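# Close the box with its lid, both apples on the plate

## Task

Set the lid back onto the box so it covers it, and make sure that when you finish, each of the two apples is resting on the plate.

## Robot and tools

Robot: two arms over a table. left_arm carries a left hand, right_arm a right hand; the left hand is the mirror image of the right. Calibrated bases in the scene frame: left_arm (+0.035, +0.237, 0) m, right_arm (-0.006, -0.239, 0) m, both nearly unrotated. A two-camera stand is fixed to the floor behind the arms. Cameras: cam_head_left, cam_head_right, cam_high, cam_low, cam_left_wrist, cam_right_wrist, all 504x504.

Scene frame: origin at table-top height, halfway between the nominal bases. +z is up, +x points out over the table, and left_arm sits on the +y side. Image left and right do not follow the arm names.

Hand point axes (right hand): +z runs along straightened fingers toward the tips; +x runs across the palm away from the thumb; +y points out of the palm face (the face itself lies at y = -0.062 m). On the left hand +x points toward the thumb instead. Bending fingers swing their tips toward +y. Straight fingertips end about 0.139 m beyond the knuckles (knuckles at z = -0.017). A rigid mast at the wrist (x +0.05 to +0.10, z -0.16 to -0.11, y up to +0.06; x sign flips on the left hand) can strike objects. Fingertips have 3 cm rubber caps; the rest is hard plastic.

Tool execute_actions. Argument actions: a list of actions run in sequence. Each action is a list of 1 to 15 rows; each row is one 1/30 s control step, and a short action repeats its final row until 15 steps (0.5 s) are done. Every row is one flat list of 48 numbers, each in [-1, 1], covering both arms even if one stays still. Order: left_arm dx, dy, dz, rx, ry, rz; then 16 left hand motor goals; left current_limit; left speed; then the same 24 for the right arm and right hand.

Arm numbers are offsets, not poses. They are measured from that arm's Hand target as it stood when the action began, expressed along the Hand target's own axes. Every row in an action is relative to that same starting target, not to the previous row. The next action starts from the new target, so sending the same offset again moves further. Scale: 1.0 = 0.6 m for dx, dy, dz and 180 degrees for rotation; rx, ry, rz form one rotation vector. All zeros means re-request the current target.

Hand numbers are absolute goals, not offsets, in this order: index_abd, index_mcp, index_pip, index_dip, middle_abd, middle_mcp, middle_pip, middle_dip, ring_abd, ring_mcp, ring_pip, ring_dip, thumb_cmc, thumb_axl, thumb_mcp, thumb_ipl. Each maps linearly between the hinge's stops (degrees at +1 / at -1; value where straight): _abd +60/-60, 0.00 (+ swings away from the thumb); _mcp +128/-18, -0.75; _pip +108/-29, -0.58; _dip +117/-21, -0.70 (+ curls toward the palm); thumb_cmc +120/-20, -0.71 (+ brings the thumb in front of the palm); thumb_axl +140/-27, -0.68 (rotates the thumb about its own straight line); thumb_mcp +109/-69, -0.23; thumb_ipl +108/-77, -0.17 (bend the thumb). current_limit caps every motor's current: -1 gives 0 mA, +1 gives 550 mA, never below 11 mA. speed sets hinge set-point speed as (speed + 1) / 2 of 8.5 rad/s. Initial values: current_limit +0.4, speed -0.6. A 0 in a hand slot is a real goal; to leave a hand untouched, send back its hand_goal, hand_current_limit and hand_speed.

Argument cameras (optional): list of camera names, ["all"] or []. If omitted or null, an empty actions list returns every image and otherwise none. A bad name invalidates the call. Calling with actions [] is a way to look without moving.

Tool zoom_image: camera (one of the six names) and region [x0, y0, x1, y1] in pixels from the top-left, at most 504 per side. Only cameras in the most recent image set can be zoomed.

Tool finished_scene: scene (integer 1 to 3, the current scene's number). It is final; the lid must be on and both apples on the plate, staying so after the robot lets go.

Motion behaviour: each step the commanded orientation is limited to within 40 degrees of the measured one, then damped inverse kinematics drives the joints, favouring position. The hand often stops short; waiting does not help, so resend (even zeros) or add the remaining distance as an offset. Very small moves may not start. Friction and load can leave the hand a few cm off the target in free air. The right arm's elbow sags under load, so aim higher. Near the first joint's axis a small hand move can swing the whole arm. To stop pressing on something, command the target back beyond the hand point.

Results: end_effector_position (m) and end_effector_quat_wxyz in the scene frame, possibly off by a few cm; Hand target (last commanded pose after clipping, base for the next offsets); joint positions, velocities ("within noise" when still) and torques (include gravity; noisy). Per hand motor: hand_goal, hand_measured (same scale), hand_current_ma (positive pushes toward -1), hand_state (moving, goal, blocked, overload), plus hand_current_limit and hand_speed. A finger grips only while its goal lies past the object's surface.

Avoid: dropping things or releasing a moving part; hitting, slamming or shoving hard; anything leaving the table; the two arms pressing on each other, including one hand closing on the other's fingers. A motor at 495 mA or more for 5 s in total shuts down for 10 s. Holding loads, long reaches or pushing at unreachable poses heat motors: MOTOR HOT appears at 85 °C, and at 100 °C the arm goes limp for 30 to 60 s or more. During an arm stop the hands ignore new numbers. While you think, the robot keeps the last command. Loose objects may occasionally be nudged by outside pushes.

Each tool is called after "Call:" by a JSON object that holds its "api" and its "payload".

## Session

Call:
{"api": "execute_actions", "payload": {"actions": []}}

Scene clock: 0.00 s.
left_arm: end_effector_position=(+0.2831, -0.0833, +0.2492) hand_goal=(+0.000, -0.754, -0.576, -0.696, +0.000, -0.754, -0.576, -0.696, +0.000, -0.754, -0.576, -0.696, -0.714, -0.678, -0.226, -0.168) hand_measured=(+0.000, -0.754, -0.576, -0.696, +0.000, -0.754, -0.576, -0.696, +0.000, -0.754, -0.576, -0.696, -0.714, -0.678, -0.226, -0.168) hand_current_ma=(+0, +0, +0, +0, +0, +0, +0, +0, +0, +0, +0, +0, +0, +0, +0, +0) hand_state=(goal, goal, goal, goal, goal, goal, goal, goal, goal, goal, goal, goal, goal, goal, goal, goal) hand_current_limit=0.40 hand_speed=-0.60 end_effector_quat_wxyz=(+0.088, +0.832, -0.420, +0.352) | right_arm: end_effector_position=(+0.2156, -0.3830, +0.3986) hand_goal=(+0.000, -0.754, -0.576, -0.696, +0.000, -0.754, -0.576, -0.696, +0.000, -0.754, -0.576, -0.696, -0.714, -0.678, -0.226, -0.168) hand_measured=(+0.000, -0.754, -0.576, -0.696, +0.000, -0.754, -0.576, -0.696, +0.000, -0.754, -0.576, -0.696, -0.714, -0.678, -0.226, -0.168) hand_current_ma=(+0, +0, +0, +0, +0, +0, +0, +0, +0, +0, +0, +0, +0, +0, +0, +0) hand_state=(goal, goal, goal, goal, goal, goal, goal, goal, goal, goal, goal, goal, goal, goal, goal, goal) hand_current_limit=0.40 hand_speed=-0.60 end_effector_quat_wxyz=(+0.167, +0.728, -0.124, +0.653)
Joint positions: left_arm=[-0.684 0.924 0.808 -0.713 0.022 1.816] | right_arm=[0.063 0.26 0.647 -0.49 0.474 1.536]
Joint velocities: within noise
Joint torques (N m): no reading
Heat: left arm: hottest elbow 26 °C; right arm: hottest wrist roll 26 °C.
Hand target: left_arm +0.2877, -0.0870, +0.2616; +0.090, +0.828, -0.418, +0.363 | right_arm +0.2123, -0.3832, +0.4193; +0.164, +0.714, -0.128, +0.668

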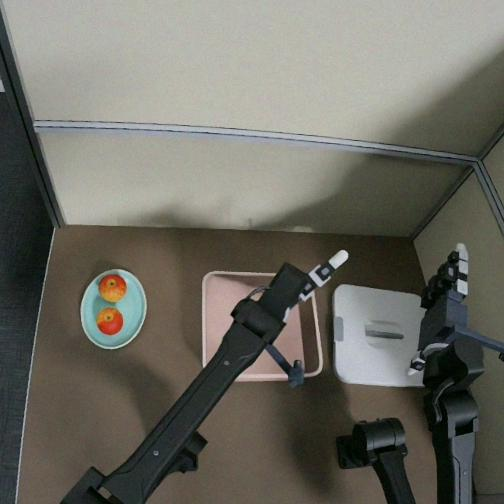

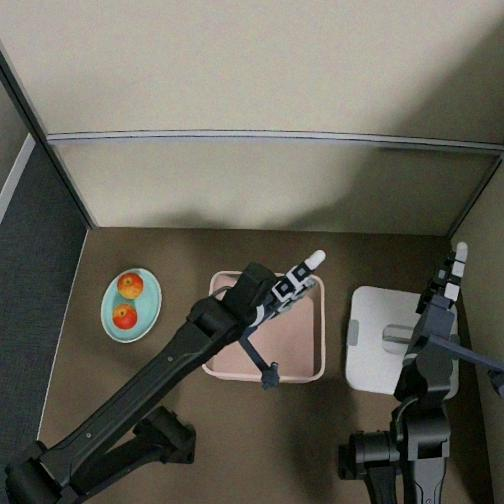

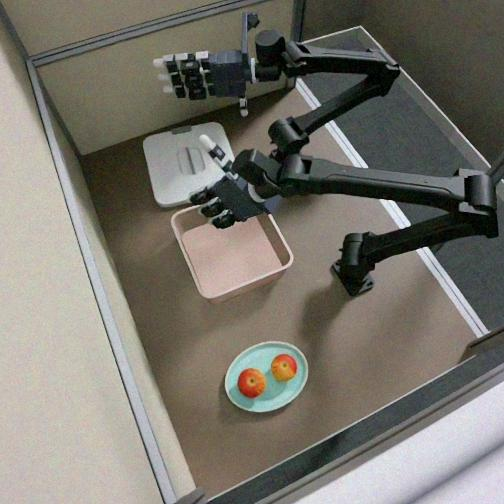

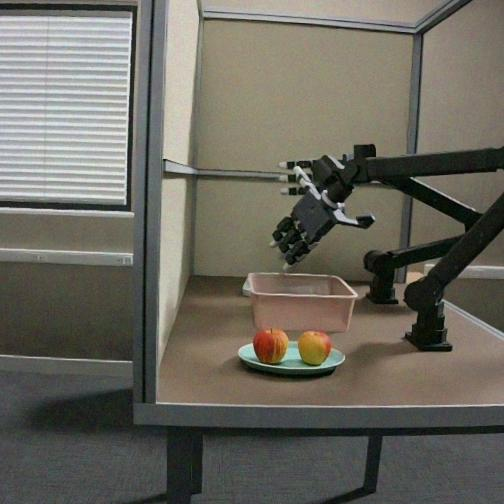

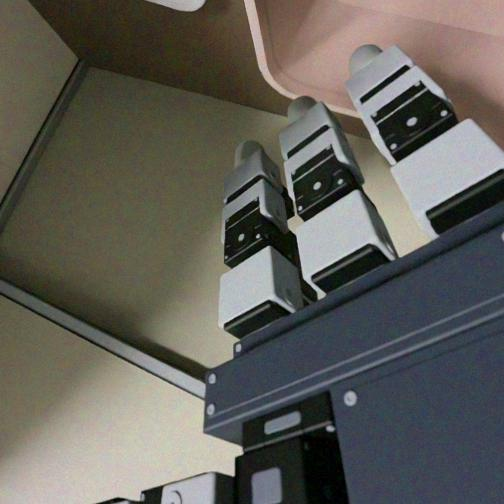

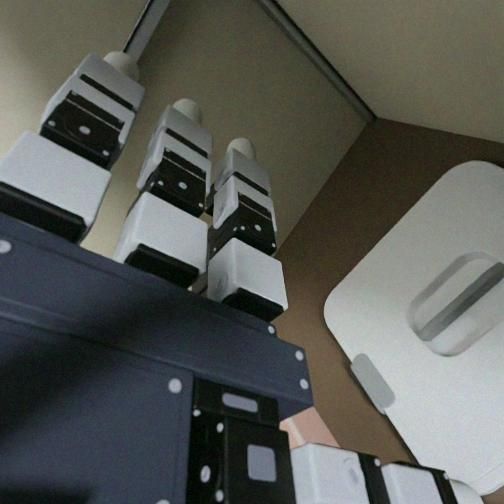

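Call:
{"api": "zoom_image", "payload": {"camera": "cam_head_left", "region": [300, 250, 440, 420]}}

Call:
{"api": "zoom_image", "payload": {"camera": "cam_right_wrist", "region": [304, 140, 504, 440]}}

Call:
{"api": "zoom_image", "payload": {"camera": "cam_high", "region": [120, 90, 320, 320]}}

Call:
{"api": "zoom_image", "payload": {"camera": "cam_low", "region": [200, 220, 400, 400]}}

Scaled by 2.965.

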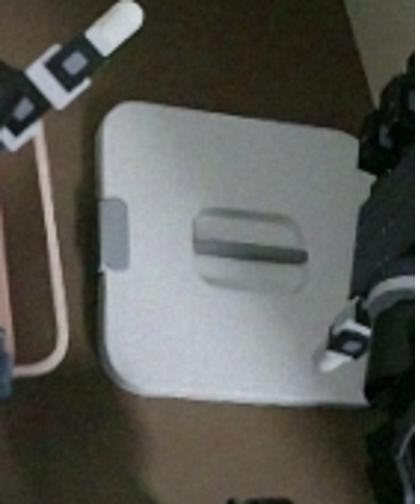

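Scaled by 1.680.

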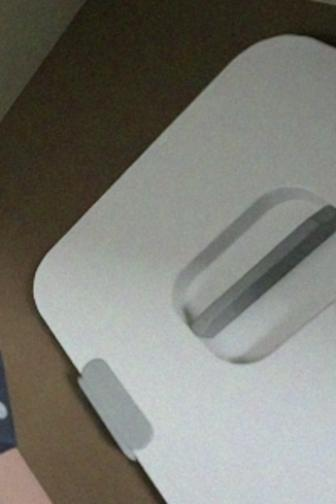

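Scaled by 2.191.

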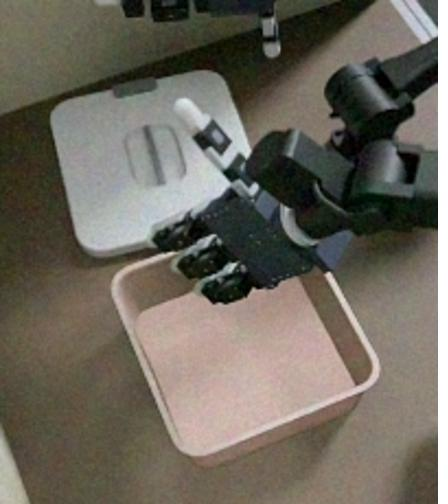

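Scaled by 2.520.

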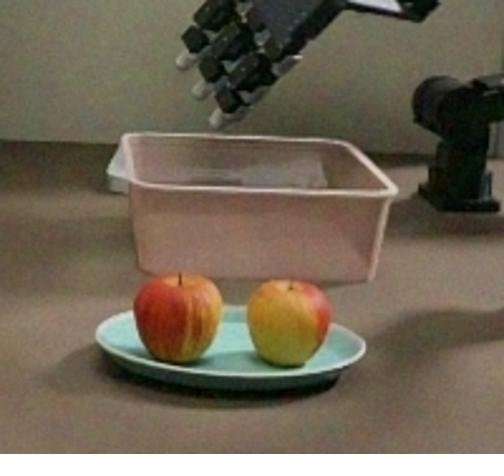

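Call:
{"api": "execute_actions", "payload": {"actions": [[[-0.0174,-0.0775,-0.03,0.0275,-0.0062,-0.0307,0,-0.754,-0.576,-0.696,0,-0.754,-0.576,-0.696,0,-0.754,-0.576,-0.696,-0.714,-0.678,-0.226,-0.168,0.4,-0.6,0,0,0,0.0023,-0.0323,0.0788,0,-0.754,-0.576,-0.696,0,-0.754,-0.576,-0.696,0,-0.754,-0.576,-0.696,-0.714,-0.678,-0.226,-0.168,0.4,-0.6]],[[-0.0174,-0.0775,-0.03,0.0275,-0.0062,-0.0307,0,-0.754,-0.576,-0.696,0,-0.754,-0.576,-0.696,0,-0.754,-0.576,-0.696,-0.714,-0.678,-0.226,-0.168,0.4,-0.6,0,0,0,0.0023,-0.0323,0.0788,0,-0.754,-0.576,-0.696,0,-0.754,-0.576,-0.696,0,-0.754,-0.576,-0.696,-0.714,-0.678,-0.226,-0.168,0.4,-0.6]]]}}

Scene clock: 20.93 s.
left_arm: end_effector_position=(+0.3210, +0.0051, +0.2750) hand_goal=(+0.000, -0.754, -0.576, -0.696, +0.000, -0.754, -0.576, -0.696, +0.000, -0.754, -0.576, -0.696, -0.714, -0.678, -0.226, -0.168) hand_measured=(+0.000, -0.752, -0.576, -0.696, +0.000, -0.752, -0.576, -0.696, +0.000, -0.752, -0.576, -0.696, -0.712, -0.678, -0.224, -0.168) hand_current_ma=(+1, +4, +0, +0, +1, +3, +0, +0, +1, +5, +0, +0, +3, +1, +3, +0) hand_state=(goal, goal, goal, goal, goal, goal, goal, goal, goal, goal, goal, goal, goal, goal, goal, goal) hand_current_limit=0.40 hand_speed=-0.60 end_effector_quat_wxyz=(+0.043, +0.877, -0.309, +0.365) | right_arm: end_effector_position=(+0.2153, -0.3829, +0.3922) hand_goal=(+0.000, -0.754, -0.576, -0.696, +0.000, -0.754, -0.576, -0.696, +0.000, -0.754, -0.576, -0.696, -0.714, -0.678, -0.226, -0.168) hand_measured=(-0.004, -0.752, -0.576, -0.696, -0.002, -0.752, -0.576, -0.696, -0.004, -0.752, -0.576, -0.696, -0.712, -0.678, -0.224, -0.168) hand_current_ma=(-1, +0, +0, +0, -1, +0, +0, +0, -1, +0, +0, +0, +1, +0, +0, +0) hand_state=(goal, goal, goal, goal, goal, goal, goal, goal, goal, goal, goal, goal, goal, goal, goal, goal) hand_current_limit=0.40 hand_speed=-0.60 end_effector_quat_wxyz=(-0.020, +0.740, -0.307, +0.598)
Joint positions: left_arm=[-0.43 0.795 0.808 -0.831 0.02 1.813] | right_arm=[-0.239 0.395 0.877 -0.77 0.11 2.03]
Joint torques (N m): left_arm=[-1.2 -1.03 14.27 2.02 0.19 -0.08] | right_arm=[0.56 1.67 12.83 2.03 0.09 0]
Heat: left arm: hottest elbow 29 °C; right arm: hottest elbow 31 °C.
Hand target: left_arm +0.3253, +0.0038, +0.2876; +0.045, +0.876, -0.306, +0.371 | right_arm +0.2122, -0.3832, +0.4193; -0.024, +0.726, -0.310, +0.614
Off the commanded pose: left_arm 0.013 m, 1 deg | right_arm 0.027 m, 2 deg.

Call:
{"api": "execute_actions", "payload": {"actions": [[[-0.0174,-0.0775,-0.03,0.0275,-0.0062,-0.0307,0,-0.754,-0.576,-0.696,0,-0.754,-0.576,-0.696,0,-0.754,-0.576,-0.696,-0.714,-0.678,-0.226,-0.168,0.4,-0.6,-0.007,-0.0136,0.0447,-0.0028,-0.0718,-0.0363,0,-0.754,-0.576,-0.696,0,-0.754,-0.576,-0.696,0,-0.754,-0.576,-0.696,-0.714,-0.678,-0.226,-0.168,0.4,-0.6]],[[-0.0174,-0.0775,-0.03,0.0275,-0.0062,-0.0307,0,-0.754,-0.576,-0.696,0,-0.754,-0.576,-0.696,0,-0.754,-0.576,-0.696,-0.714,-0.678,-0.226,-0.168,0.4,-0.6,-0.007,-0.0136,0.0447,-0.0028,-0.0718,-0.0363,0,-0.754,-0.576,-0.696,0,-0.754,-0.576,-0.696,0,-0.754,-0.576,-0.696,-0.714,-0.678,-0.226,-0.168,0.4,-0.6]],[[-0.0174,-0.0775,-0.03,0.0275,-0.0062,-0.0307,0,-0.754,-0.576,-0.696,0,-0.754,-0.576,-0.696,0,-0.754,-0.576,-0.696,-0.714,-0.678,-0.226,-0.168,0.4,-0.6,-0.007,-0.0136,0.0447,-0.0028,-0.0718,-0.0363,0,-0.754,-0.576,-0.696,0,-0.754,-0.576,-0.696,0,-0.754,-0.576,-0.696,-0.714,-0.678,-0.226,-0.168,0.4,-0.6]],[[-0.0174,-0.0775,-0.03,0.0275,-0.0062,-0.0307,0,-0.754,-0.576,-0.696,0,-0.754,-0.576,-0.696,0,-0.754,-0.576,-0.696,-0.714,-0.678,-0.226,-0.168,0.4,-0.6,-0.007,-0.0136,0.0447,-0.0028,-0.0718,-0.0363,0,-0.754,-0.576,-0.696,0,-0.754,-0.576,-0.696,0,-0.754,-0.576,-0.696,-0.714,-0.678,-0.226,-0.168,0.4,-0.6]]], "cameras": ["cam_high","cam_head_left","cam_right_wrist","cam_low"]}}

Scene clock: 38.53 s.
left_arm: end_effector_position=(+0.3240, +0.1971, +0.3156) hand_goal=(+0.000, -0.754, -0.576, -0.696, +0.000, -0.754, -0.576, -0.696, +0.000, -0.754, -0.576, -0.696, -0.714, -0.678, -0.226, -0.168) hand_measured=(+0.000, -0.752, -0.576, -0.696, +0.000, -0.752, -0.576, -0.696, +0.002, -0.752, -0.576, -0.696, -0.712, -0.678, -0.224, -0.168) hand_current_ma=(+1, +3, +0, +0, +1, +3, +0, +0, +1, +5, +0, +0, +2, +1, +4, +0) hand_state=(goal, goal, goal, goal, goal, goal, goal, goal, goal, goal, goal, goal, goal, goal, goal, goal) hand_current_limit=0.40 hand_speed=-0.60 end_effector_quat_wxyz=(-0.039, +0.933, -0.061, +0.352) | right_arm: end_effector_position=(+0.2976, -0.3708, +0.3315) hand_goal=(+0.000, -0.754, -0.576, -0.696, +0.000, -0.754, -0.576, -0.696, +0.000, -0.754, -0.576, -0.696, -0.714, -0.678, -0.226, -0.168) hand_measured=(-0.002, -0.750, -0.576, -0.696, -0.002, -0.750, -0.576, -0.696, -0.002, -0.750, -0.576, -0.696, -0.712, -0.678, -0.222, -0.168) hand_current_ma=(+0, +1, +0, +0, +0, +1, +0, +0, +0, +1, +0, +0, +0, +0, +2, +0) hand_state=(goal, goal, goal, goal, goal, goal, goal, goal, goal, goal, goal, goal, goal, goal, goal, goal) hand_current_limit=0.40 hand_speed=-0.60 end_effector_quat_wxyz=(-0.010, +0.973, -0.121, +0.196)
Joint positions: left_arm=[0.254 0.613 0.858 -1.103 0.139 1.905] | right_arm=[-0.168 1.019 1.245 -1.404 -0.039 1.652]
Joint torques (N m): left_arm=[-0.85 1.26 15.41 1.96 0.3 0.11] | right_arm=[1.14 -5.77 12.31 0.59 0.06 -0.17]
Heat: left arm: hottest elbow 31 °C; right arm: hottest elbow 35 °C.
Hand target: left_arm +0.3255, +0.1993, +0.3380; -0.047, +0.926, -0.066, +0.368 | right_arm +0.3021, -0.3702, +0.3590; -0.008, +0.968, -0.113, +0.223
Off the commanded pose: left_arm 0.023 m, 2 deg | right_arm 0.028 m, 3 deg.
Images, in order (width x height): cam_head_left 504x504, cam_high 504x504, cam_low 504x504, cam_right_wrist 504x504.

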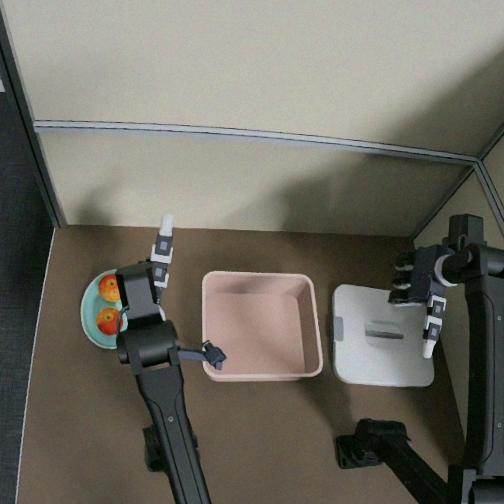

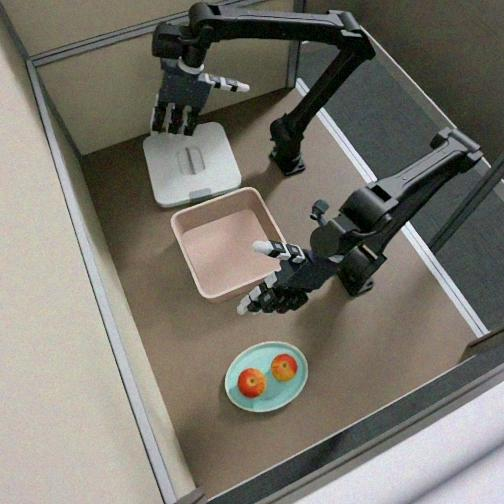

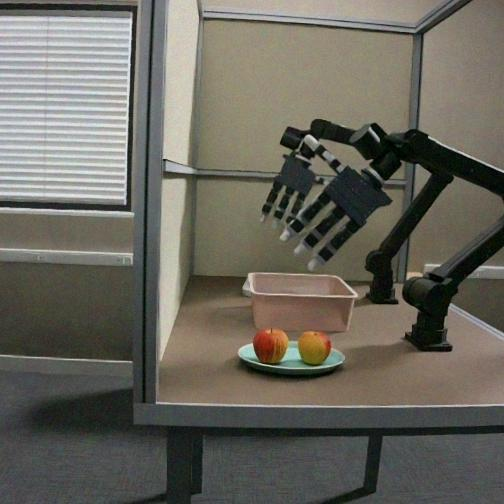

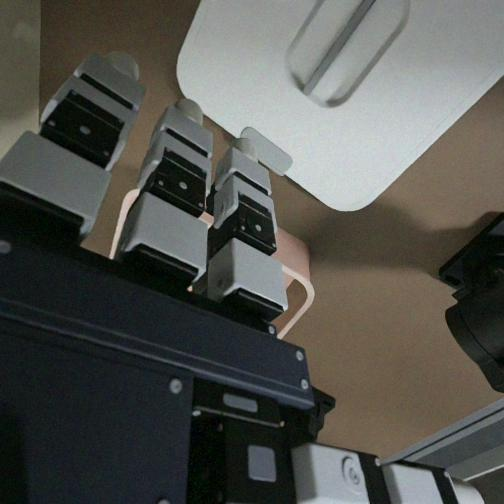

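Call:
{"api": "zoom_image", "payload": {"camera": "cam_right_wrist", "region": [170, 0, 504, 220]}}

Call:
{"api": "zoom_image", "payload": {"camera": "cam_high", "region": [130, 100, 270, 220]}}

Call:
{"api": "zoom_image", "payload": {"camera": "cam_head_left", "region": [310, 260, 450, 400]}}

Scaled by 1.509.

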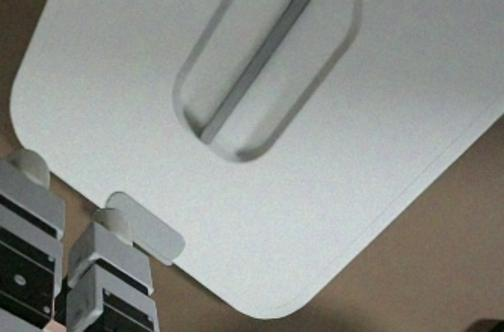

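Scaled by 3.600.

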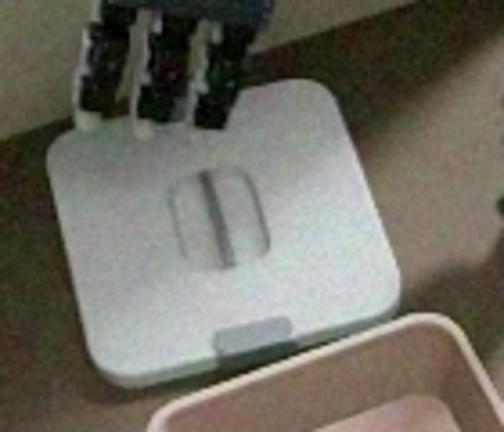

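Scaled by 3.600.

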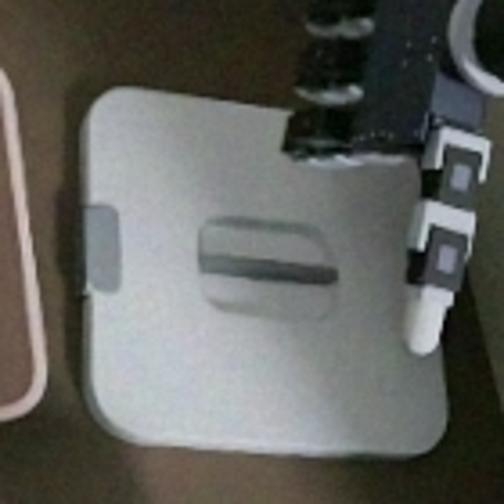

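Call:
{"api": "execute_actions", "payload": {"actions": [[[0,0,0,0,0,0,0,-0.754,-0.576,-0.696,0,-0.754,-0.576,-0.696,0,-0.754,-0.576,-0.696,-0.714,-0.678,-0.226,-0.168,0.4,-0.6,0.003,0.01,0.05,-0.0025,-0.0718,-0.0364,0,-0.754,-0.576,-0.696,0,-0.754,-0.576,-0.696,0,0.3,0.3,0.3,-0.714,-0.678,-0.226,-0.168,0.4,-0.6]],[[0,0,0,0,0,0,0,-0.754,-0.576,-0.696,0,-0.754,-0.576,-0.696,0,-0.754,-0.576,-0.696,-0.714,-0.678,-0.226,-0.168,0.4,-0.6,0.003,0.02,0.06,-0.0025,-0.0718,-0.0364,0,-0.754,-0.576,-0.696,0,-0.754,-0.576,-0.696,0,0.3,0.3,0.3,-0.714,-0.678,-0.226,-0.168,0.4,-0.6]],[[0,0,0,0,0,0,0,-0.754,-0.576,-0.696,0,-0.754,-0.576,-0.696,0,-0.754,-0.576,-0.696,-0.714,-0.678,-0.226,-0.168,0.4,-0.6,0.003,0.02,0.06,0,0,0,0,-0.754,-0.576,-0.696,0,-0.754,-0.576,-0.696,0,0.3,0.3,0.3,-0.714,-0.678,-0.226,-0.168,0.4,-0.6]]], "cameras": ["cam_high","cam_head_left","cam_right_wrist","cam_low"]}}

Scene clock: 48.73 s.
left_arm: end_effector_position=(+0.3240, +0.1970, +0.3156) hand_goal=(+0.000, -0.754, -0.576, -0.696, +0.000, -0.754, -0.576, -0.696, +0.000, -0.754, -0.576, -0.696, -0.714, -0.678, -0.226, -0.168) hand_measured=(+0.000, -0.752, -0.576, -0.696, +0.000, -0.752, -0.576, -0.696, +0.002, -0.752, -0.576, -0.696, -0.712, -0.678, -0.224, -0.168) hand_current_ma=(+1, +3, +0, +0, +1, +3, +0, +0, +1, +5, +0, +0, +2, +1, +4, +0) hand_state=(goal, goal, goal, goal, goal, goal, goal, goal, goal, goal, goal, goal, goal, goal, goal, goal) hand_current_limit=0.40 hand_speed=-0.60 end_effector_quat_wxyz=(-0.039, +0.933, -0.061, +0.352) | right_arm: end_effector_position=(+0.3209, -0.3982, +0.2563) hand_goal=(+0.000, -0.754, -0.576, -0.696, +0.000, -0.754, -0.576, -0.696, +0.000, +0.300, +0.300, +0.300, -0.714, -0.678, -0.226, -0.168) hand_measured=(-0.002, -0.752, -0.576, -0.696, -0.002, -0.752, -0.576, -0.696, -0.002, +0.282, +0.294, +0.298, -0.714, -0.678, -0.222, -0.168) hand_current_ma=(+0, +0, +0, +0, +0, +0, +0, +0, +0, -15, -2, -1, +0, +0, +2, +0) hand_state=(goal, goal, goal, goal, goal, goal, goal, goal, goal, goal, goal, goal, goal, goal, goal, goal) hand_current_limit=0.40 hand_speed=-0.60 end_effector_quat_wxyz=(-0.003, +1.000, -0.001, -0.013)
Joint positions: left_arm=[0.254 0.613 0.858 -1.103 0.139 1.906] | right_arm=[-0.2 1.291 1.265 -1.572 0 1.367]
Joint torques (N m): left_arm=[-0.97 1.55 15.5 1.92 0.31 0.14] | right_arm=[1.2 -8 8.73 0.32 0.25 -0.03]
Heat: left arm: hottest elbow 31 °C; right arm: hottest elbow 37 °C.
Hand target: left_arm +0.3255, +0.1992, +0.3380; -0.047, +0.926, -0.066, +0.368 | right_arm +0.3258, -0.4019, +0.2614; +0.000, +1.000, +0.000, +0.000
Off the commanded pose: left_arm 0.023 m, 2 deg | right_arm 0.008 m, 2 deg.
Images, in order (width x height): cam_head_left 504x504, cam_high 504x504, cam_low 504x504, cam_right_wrist 504x504.

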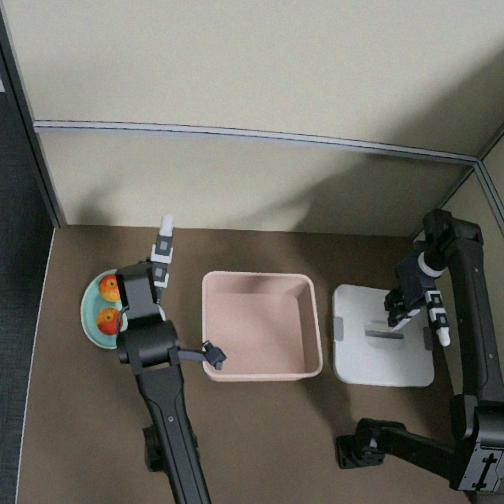

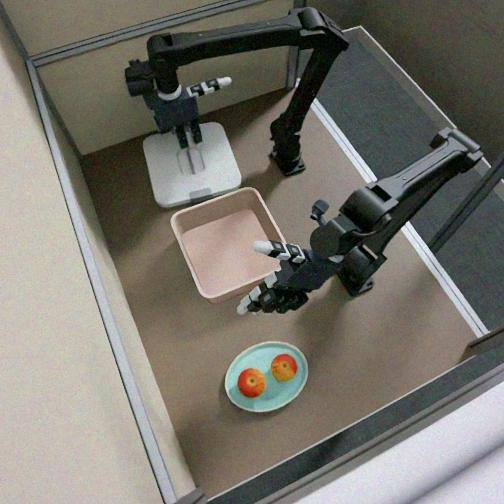

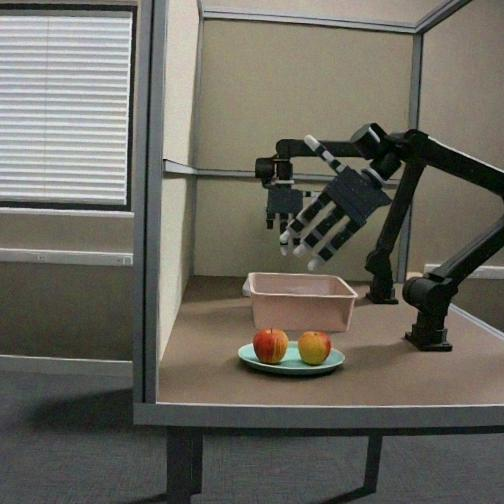

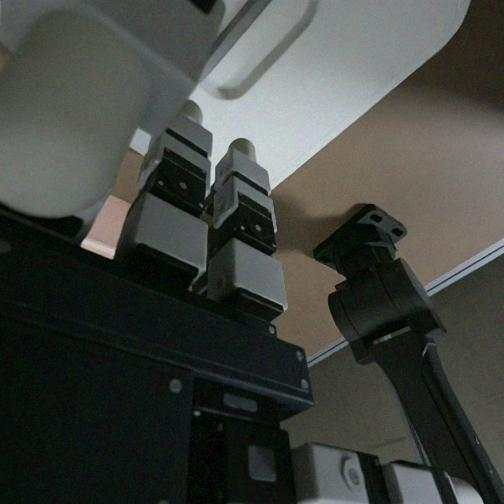

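Call:
{"api": "execute_actions", "payload": {"actions": [[[0,0,0,0,0,0,0,-0.754,-0.576,-0.696,0,-0.754,-0.576,-0.696,0,-0.754,-0.576,-0.696,-0.714,-0.678,-0.226,-0.168,0.4,-0.6,0,0.03,0.05,0,0,0,0,-0.754,-0.576,-0.696,0,-0.754,-0.576,-0.696,0,0.3,0.3,0.3,-0.714,-0.678,-0.226,-0.168,0.4,-0.6]],[[0,0,0,0,0,0,0,-0.754,-0.576,-0.696,0,-0.754,-0.576,-0.696,0,-0.754,-0.576,-0.696,-0.714,-0.678,-0.226,-0.168,0.4,-0.6,0,0.03,0.05,0,0,0,0,-0.754,-0.576,-0.696,0,-0.754,-0.576,-0.696,0,0.3,0.3,0.3,-0.714,-0.678,-0.226,-0.168,0.4,-0.6]]], "cameras": ["cam_high","cam_head_left","cam_head_right","cam_right_wrist"]}}

Call:
{"api": "zoom_image", "payload": {"camera": "cam_high", "region": [110, 60, 250, 220]}}

Call:
{"api": "zoom_image", "payload": {"camera": "cam_head_left", "region": [310, 250, 450, 400]}}

Call:
{"api": "zoom_image", "payload": {"camera": "cam_right_wrist", "region": [100, 0, 350, 250]}}

Scene clock: 51.93 s.
left_arm: end_effector_position=(+0.3240, +0.1970, +0.3156) hand_goal=(+0.000, -0.754, -0.576, -0.696, +0.000, -0.754, -0.576, -0.696, +0.000, -0.754, -0.576, -0.696, -0.714, -0.678, -0.226, -0.168) hand_measured=(+0.000, -0.752, -0.576, -0.696, +0.000, -0.752, -0.576, -0.696, +0.002, -0.752, -0.576, -0.696, -0.712, -0.678, -0.224, -0.168) hand_current_ma=(+1, +3, +0, +0, +1, +3, +0, +0, +1, +5, +0, +0, +2, +1, +4, +0) hand_state=(goal, goal, goal, goal, goal, goal, goal, goal, goal, goal, goal, goal, goal, goal, goal, goal) hand_current_limit=0.40 hand_speed=-0.60 end_effector_quat_wxyz=(-0.039, +0.933, -0.061, +0.352) | right_arm: end_effector_position=(+0.3194, -0.4340, +0.1973) hand_goal=(+0.000, -0.754, -0.576, -0.696, +0.000, -0.754, -0.576, -0.696, +0.000, +0.300, +0.300, +0.300, -0.714, -0.678, -0.226, -0.168) hand_measured=(-0.002, -0.754, -0.576, -0.696, -0.002, -0.754, -0.576, -0.696, -0.002, +0.284, +0.296, +0.298, -0.714, -0.678, -0.222, -0.168) hand_current_ma=(+0, +0, +0, +0, +0, +0, +0, +0, +0, -12, -1, -1, +0, +0, +2, +0) hand_state=(goal, goal, goal, goal, goal, goal, goal, goal, goal, goal, goal, goal, goal, goal, goal, goal) hand_current_limit=0.40 hand_speed=-0.60 end_effector_quat_wxyz=(-0.004, +1.000, -0.002, -0.011)
Joint positions: left_arm=[0.254 0.613 0.858 -1.103 0.139 1.906] | right_arm=[-0.297 1.325 1.142 -1.41 0 1.272]
Joint torques (N m): left_arm=[-0.91 1.55 15.51 1.95 0.32 0.15] | right_arm=[0.79 -7.24 8.65 0.57 0.22 -0.13]
Heat: left arm: hottest elbow 31 °C; right arm: hottest elbow 36 °C.
Hand target: left_arm +0.3255, +0.1992, +0.3380; -0.047, +0.926, -0.066, +0.368 | right_arm +0.3259, -0.4378, +0.2014; +0.000, +1.000, +0.000, +0.000
Off the commanded pose: left_arm 0.023 m, 2 deg | right_arm 0.009 m, 1 deg.
Images, in order (width x height): cam_head_left 504x504, cam_head_right 504x504, cam_high 504x504, cam_right_wrist 504x504.

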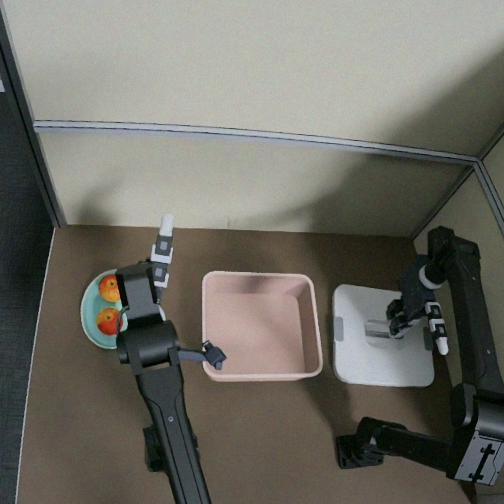

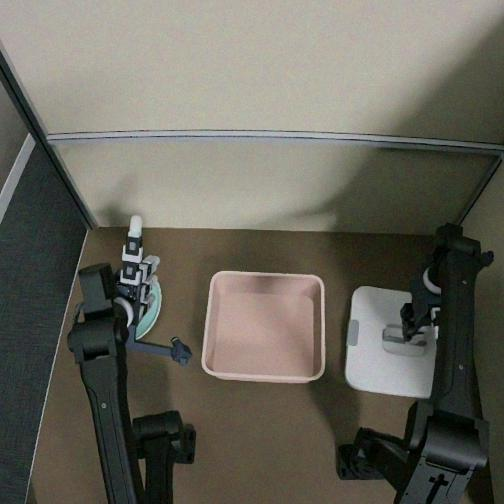

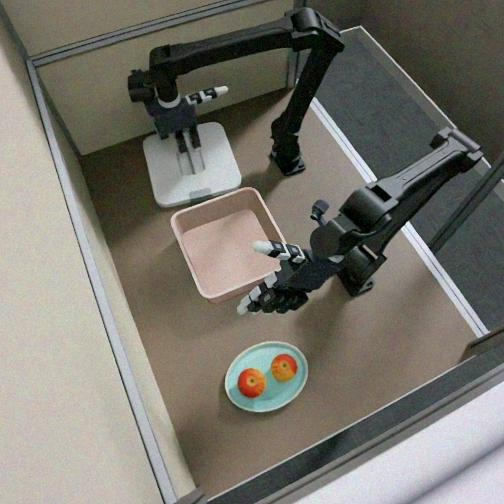

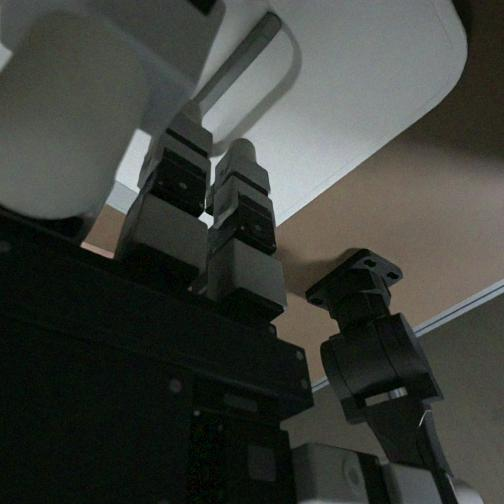

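Scaled by 3.150.

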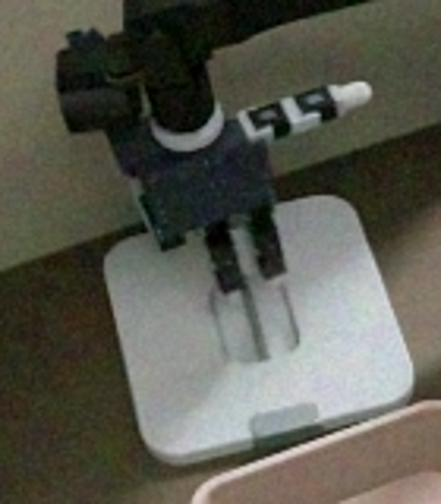

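Scaled by 3.360.

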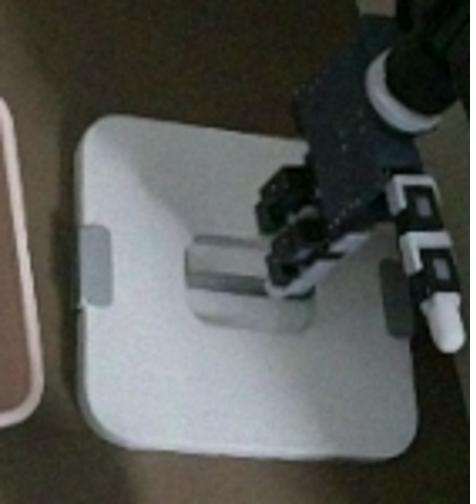

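Scaled by 2.016.

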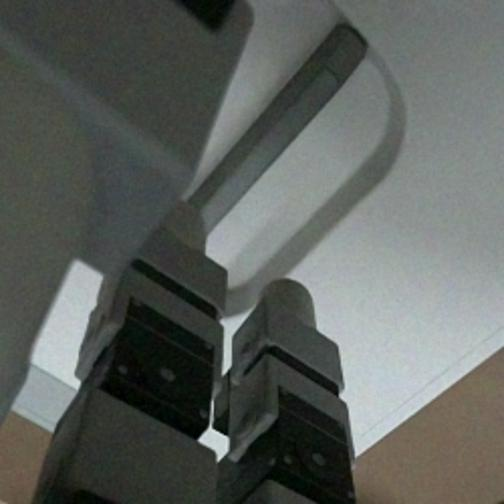

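Call:
{"api": "execute_actions", "payload": {"actions": [[[0,0,0,0,0,0,0,-0.754,-0.576,-0.696,0,-0.754,-0.576,-0.696,0,-0.754,-0.576,-0.696,-0.714,-0.678,-0.226,-0.168,0.4,-0.6,0,0.008,0.055,0,0,0,0.04,-0.754,-0.576,-0.696,-0.04,-0.754,-0.576,-0.696,0,0.3,0.3,0.3,-0.714,-0.678,-0.226,-0.168,0.4,-0.6]]], "cameras": ["cam_high","cam_head_left","cam_head_right","cam_right_wrist"]}}

Call:
{"api": "zoom_image", "payload": {"camera": "cam_high", "region": [110, 60, 250, 220]}}

Call:
{"api": "zoom_image", "payload": {"camera": "cam_head_left", "region": [310, 250, 450, 400]}}

Call:
{"api": "zoom_image", "payload": {"camera": "cam_right_wrist", "region": [100, 0, 350, 250]}}

Scene clock: 54.37 s.
left_arm: end_effector_position=(+0.3240, +0.1970, +0.3156) hand_goal=(+0.000, -0.754, -0.576, -0.696, +0.000, -0.754, -0.576, -0.696, +0.000, -0.754, -0.576, -0.696, -0.714, -0.678, -0.226, -0.168) hand_measured=(+0.000, -0.752, -0.576, -0.696, +0.000, -0.752, -0.576, -0.696, +0.002, -0.752, -0.576, -0.696, -0.712, -0.678, -0.224, -0.168) hand_current_ma=(+1, +3, +0, +0, +1, +3, +0, +0, +1, +5, +0, +0, +2, +1, +4, +0) hand_state=(goal, goal, goal, goal, goal, goal, goal, goal, goal, goal, goal, goal, goal, goal, goal, goal) hand_current_limit=0.40 hand_speed=-0.60 end_effector_quat_wxyz=(-0.039, +0.933, -0.061, +0.352) | right_arm: end_effector_position=(+0.3200, -0.4362, +0.1636) hand_goal=(+0.040, -0.754, -0.576, -0.696, -0.040, -0.754, -0.576, -0.696, +0.000, +0.300, +0.300, +0.300, -0.714, -0.678, -0.226, -0.168) hand_measured=(+0.038, -0.754, -0.576, -0.696, -0.036, -0.754, -0.576, -0.696, -0.002, +0.286, +0.296, +0.298, -0.714, -0.678, -0.222, -0.168) hand_current_ma=(-1, +0, +0, +0, +1, +0, +0, +0, +0, -11, -1, -1, +0, +0, +2, +0) hand_state=(goal, goal, goal, goal, goal, goal, goal, goal, goal, goal, goal, goal, goal, goal, goal, goal) hand_current_limit=0.40 hand_speed=-0.60 end_effector_quat_wxyz=(-0.004, +1.000, +0.001, -0.012)
Joint positions: left_arm=[0.254 0.613 0.858 -1.103 0.139 1.906] | right_arm=[-0.303 1.349 1.074 -1.321 0 1.259]
Joint torques (N m): left_arm=[-0.91 1.49 15.47 1.95 0.32 0.14] | right_arm=[0.73 -7.59 8.47 0.55 0.23 -0.15]
Heat: left arm: hottest elbow 31 °C; right arm: hottest elbow 36 °C.
Hand target: left_arm +0.3255, +0.1992, +0.3380; -0.047, +0.926, -0.066, +0.368 | right_arm +0.3258, -0.4426, +0.1683; +0.000, +1.000, +0.000, +0.000
Off the commanded pose: left_arm 0.023 m, 2 deg | right_arm 0.010 m, 1 deg.
Images, in order (width x height): cam_head_left 504x504, cam_head_right 504x504, cam_high 504x504, cam_right_wrist 504x504.

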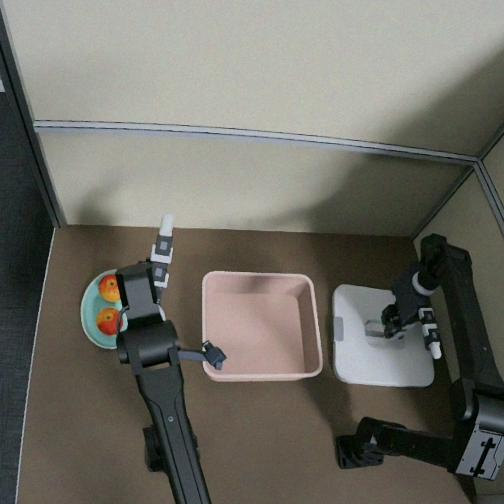

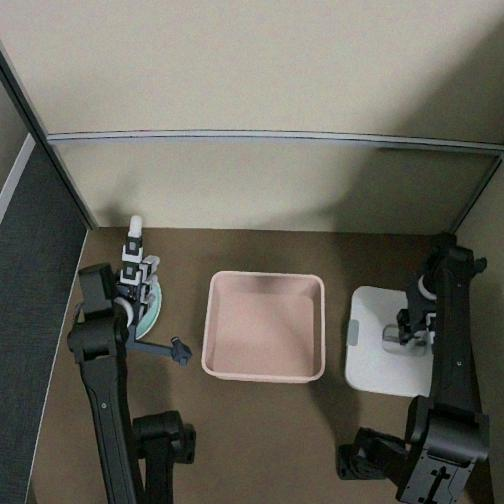

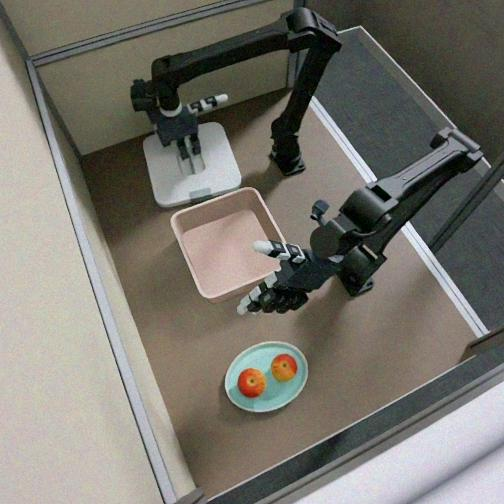

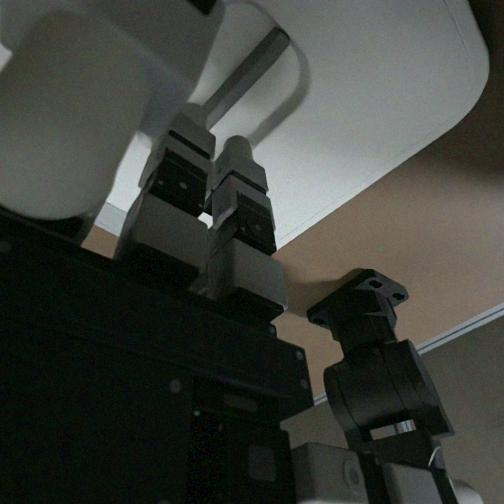

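Scaled by 3.150.

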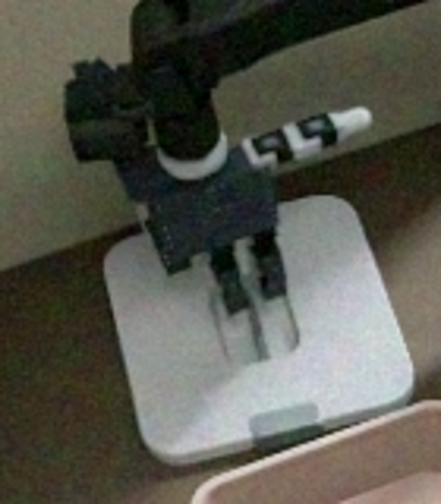

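Scaled by 3.360.

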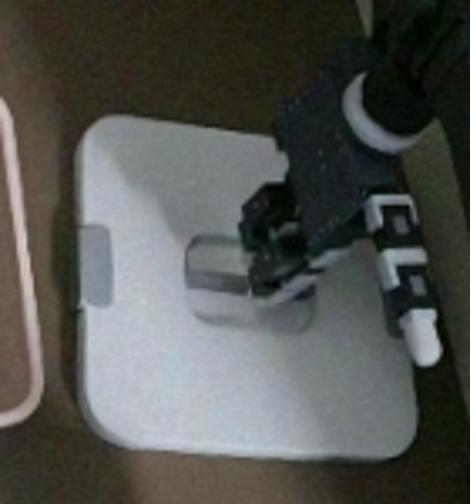

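Scaled by 2.016.

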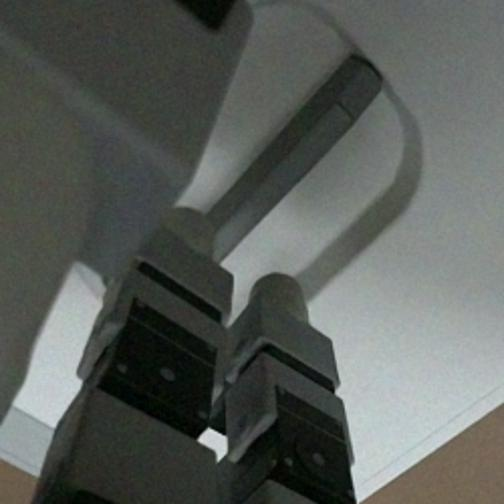

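Call:
{"api": "execute_actions", "payload": {"actions": [[[0,0,0,0,0,0,0,-0.754,-0.576,-0.696,0,-0.754,-0.576,-0.696,0,-0.754,-0.576,-0.696,-0.714,-0.678,-0.226,-0.168,0.4,-0.6,-0.013,0,0.02,0,0,0.033,0.04,-0.754,-0.576,-0.696,-0.04,-0.754,-0.576,-0.696,0,0.3,0.3,0.3,-0.714,-0.678,-0.226,-0.168,0.4,-0.6]]], "cameras": ["cam_high","cam_head_left","cam_right_wrist"]}}

Call:
{"api": "zoom_image", "payload": {"camera": "cam_high", "region": [150, 110, 230, 190]}}

Call:
{"api": "zoom_image", "payload": {"camera": "cam_right_wrist", "region": [100, 0, 350, 250]}}

Scene clock: 60.23 s.
left_arm: end_effector_position=(+0.3240, +0.1970, +0.3156) hand_goal=(+0.000, -0.754, -0.576, -0.696, +0.000, -0.754, -0.576, -0.696, +0.000, -0.754, -0.576, -0.696, -0.714, -0.678, -0.226, -0.168) hand_measured=(+0.000, -0.752, -0.576, -0.696, +0.000, -0.752, -0.576, -0.696, +0.002, -0.752, -0.576, -0.696, -0.712, -0.678, -0.224, -0.168) hand_current_ma=(+1, +3, +0, +0, +1, +3, +0, +0, +1, +5, +0, +0, +2, +1, +4, +0) hand_state=(goal, goal, goal, goal, goal, goal, goal, goal, goal, goal, goal, goal, goal, goal, goal, goal) hand_current_limit=0.40 hand_speed=-0.60 end_effector_quat_wxyz=(-0.039, +0.933, -0.061, +0.352) | right_arm: end_effector_position=(+0.3161, -0.4377, +0.1576) hand_goal=(+0.040, -0.754, -0.576, -0.696, -0.040, -0.754, -0.576, -0.696, +0.000, +0.300, +0.300, +0.300, -0.714, -0.678, -0.226, -0.168) hand_measured=(+0.038, -0.754, -0.576, -0.696, -0.038, -0.754, -0.576, -0.696, -0.002, +0.286, +0.296, +0.298, -0.714, -0.678, -0.222, -0.168) hand_current_ma=(-1, +0, +0, +0, +1, +0, +0, +0, +0, -11, -1, -1, +0, +0, +2, +0) hand_state=(goal, goal, goal, goal, goal, goal, goal, goal, goal, goal, goal, goal, goal, goal, goal, goal) hand_current_limit=0.40 hand_speed=-0.60 end_effector_quat_wxyz=(-0.002, +0.999, -0.041, -0.004)
Joint positions: left_arm=[0.254 0.613 0.858 -1.103 0.139 1.906] | right_arm=[-0.31 1.353 1.062 -1.287 -0.001 1.336]
Joint torques (N m): left_arm=[-0.97 1.49 15.5 1.91 0.32 0.13] | right_arm=[0.38 -7.3 7.84 0.7 0.23 0.02]
Heat: left arm: hottest elbow 32 °C; right arm: hottest elbow 35 °C.
Hand target: left_arm +0.3255, +0.1992, +0.3380; -0.047, +0.926, -0.066, +0.368 | right_arm +0.3181, -0.4426, +0.1563; +0.000, +0.999, -0.051, +0.000
Off the commanded pose: left_arm 0.023 m, 2 deg | right_arm 0.005 m, 1 deg.
Images, in order (width x height): cam_head_left 504x504, cam_high 504x504, cam_right_wrist 504x504.

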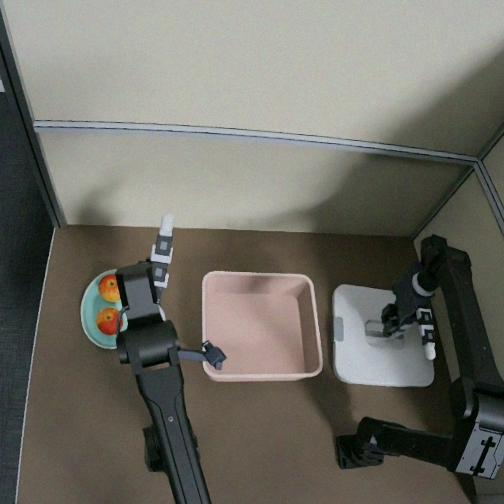

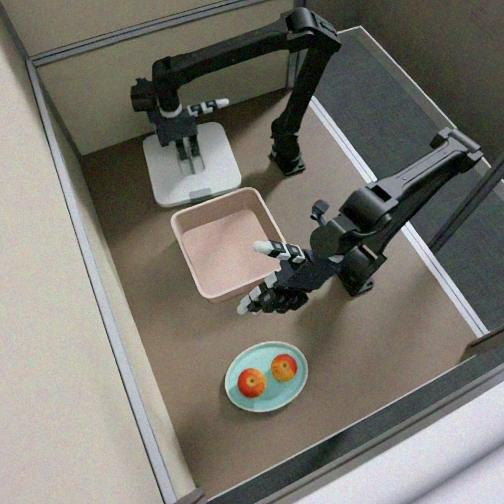

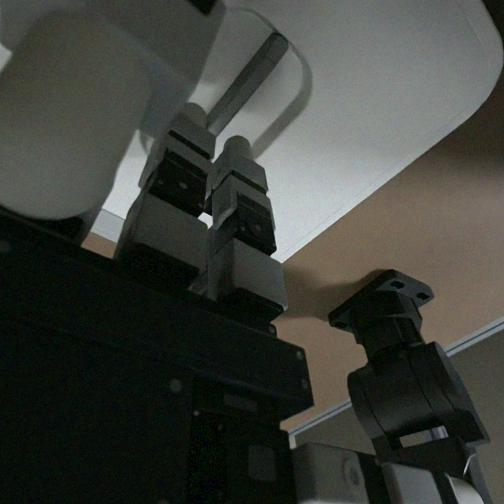

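Scaled by 6.300.

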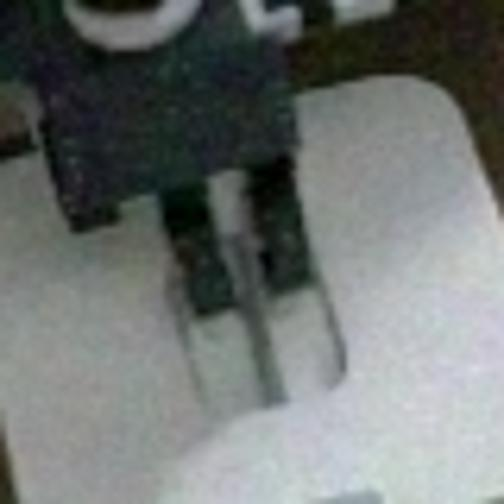

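Scaled by 2.016.

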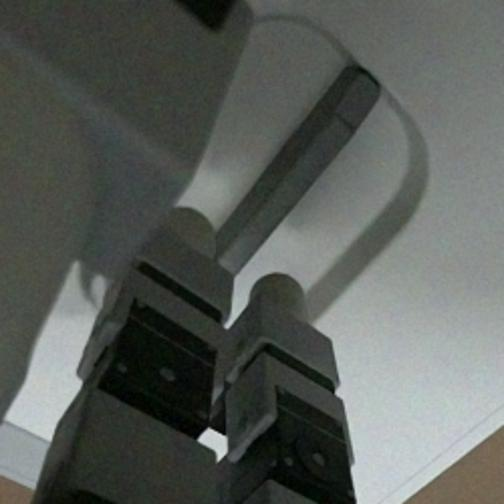

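Call:
{"api": "execute_actions", "payload": {"actions": [[[0,0,0,0,0,0,0,-0.754,-0.576,-0.696,0,-0.754,-0.576,-0.696,0,-0.754,-0.576,-0.696,-0.714,-0.678,-0.226,-0.168,0.4,-0.6,0,0,0.022,0,0,0,0.04,-0.754,-0.576,-0.696,-0.04,-0.754,-0.576,-0.696,0,0.3,0.3,0.3,-0.714,-0.678,-0.226,-0.168,0.4,-0.6]]], "cameras": ["cam_high","cam_head_left","cam_right_wrist"]}}

Call:
{"api": "zoom_image", "payload": {"camera": "cam_high", "region": [150, 110, 230, 190]}}

Call:
{"api": "zoom_image", "payload": {"camera": "cam_right_wrist", "region": [100, 0, 350, 250]}}

Scene clock: 61.60 s.
left_arm: end_effector_position=(+0.3240, +0.1970, +0.3156) hand_goal=(+0.000, -0.754, -0.576, -0.696, +0.000, -0.754, -0.576, -0.696, +0.000, -0.754, -0.576, -0.696, -0.714, -0.678, -0.226, -0.168) hand_measured=(+0.000, -0.752, -0.576, -0.696, +0.000, -0.752, -0.576, -0.696, +0.002, -0.752, -0.576, -0.696, -0.712, -0.678, -0.224, -0.168) hand_current_ma=(+1, +3, +0, +0, +1, +3, +0, +0, +1, +5, +0, +0, +2, +1, +4, +0) hand_state=(goal, goal, goal, goal, goal, goal, goal, goal, goal, goal, goal, goal, goal, goal, goal, goal) hand_current_limit=0.40 hand_speed=-0.60 end_effector_quat_wxyz=(-0.039, +0.933, -0.061, +0.352) | right_arm: end_effector_position=(+0.3152, -0.4374, +0.1424) hand_goal=(+0.040, -0.754, -0.576, -0.696, -0.040, -0.754, -0.576, -0.696, +0.000, +0.300, +0.300, +0.300, -0.714, -0.678, -0.226, -0.168) hand_measured=(+0.038, -0.754, -0.576, -0.696, -0.038, -0.754, -0.576, -0.696, -0.002, +0.286, +0.296, +0.298, -0.714, -0.678, -0.222, -0.168) hand_current_ma=(-1, +0, +0, +0, +0, +0, +0, +0, +0, -11, -1, -1, +0, +0, +2, +0) hand_state=(goal, goal, goal, goal, goal, goal, goal, goal, goal, goal, goal, goal, goal, goal, goal, goal) hand_current_limit=0.40 hand_speed=-0.60 end_effector_quat_wxyz=(-0.002, +0.999, -0.041, -0.006)
Joint positions: left_arm=[0.254 0.613 0.858 -1.103 0.139 1.906] | right_arm=[-0.31 1.368 1.034 -1.251 -0.001 1.338]
Joint torques (N m): left_arm=[-0.97 1.44 15.51 1.94 0.32 0.14] | right_arm=[0.44 -7.3 8.01 0.47 0.25 0.08]
Heat: left arm: hottest elbow 32 °C; right arm: hottest elbow 35 °C.
Hand target: left_arm +0.3255, +0.1992, +0.3380; -0.047, +0.926, -0.066, +0.368 | right_arm +0.3181, -0.4426, +0.1431; +0.000, +0.999, -0.051, +0.000
Off the commanded pose: left_arm 0.023 m, 2 deg | right_arm 0.006 m, 1 deg.
Images, in order (width x height): cam_head_left 504x504, cam_high 504x504, cam_right_wrist 504x504.

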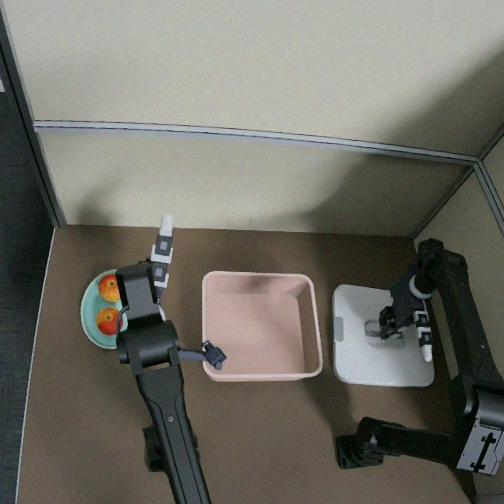

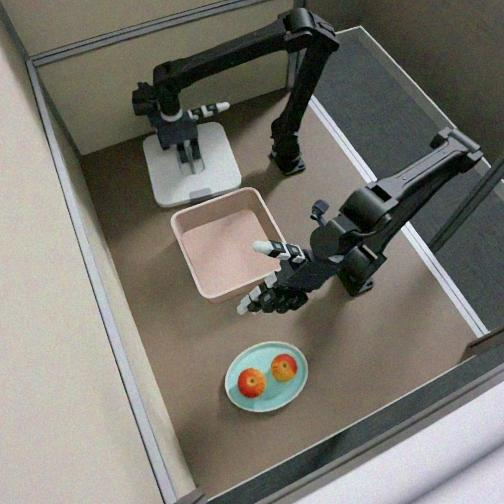

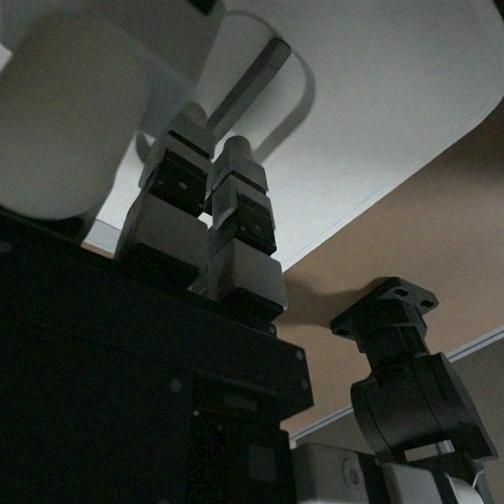

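Scaled by 6.300.

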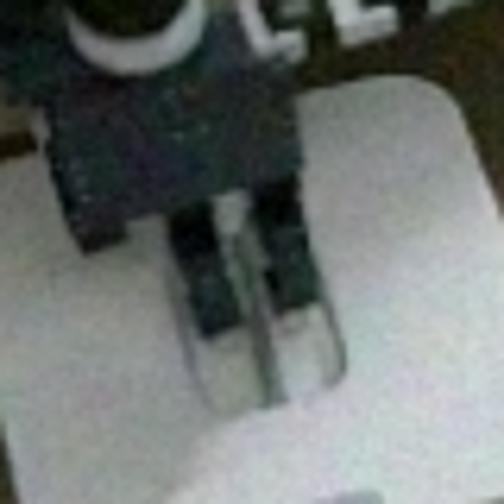

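Scaled by 2.016.

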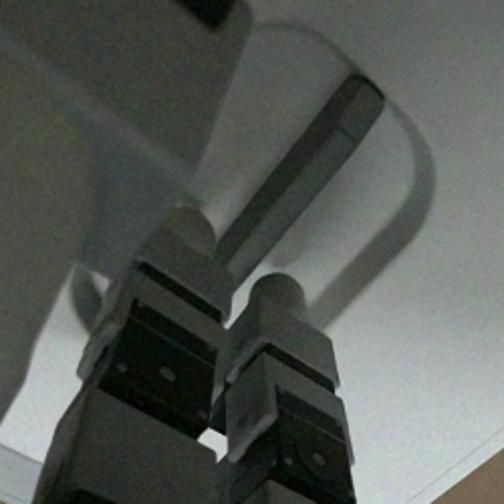

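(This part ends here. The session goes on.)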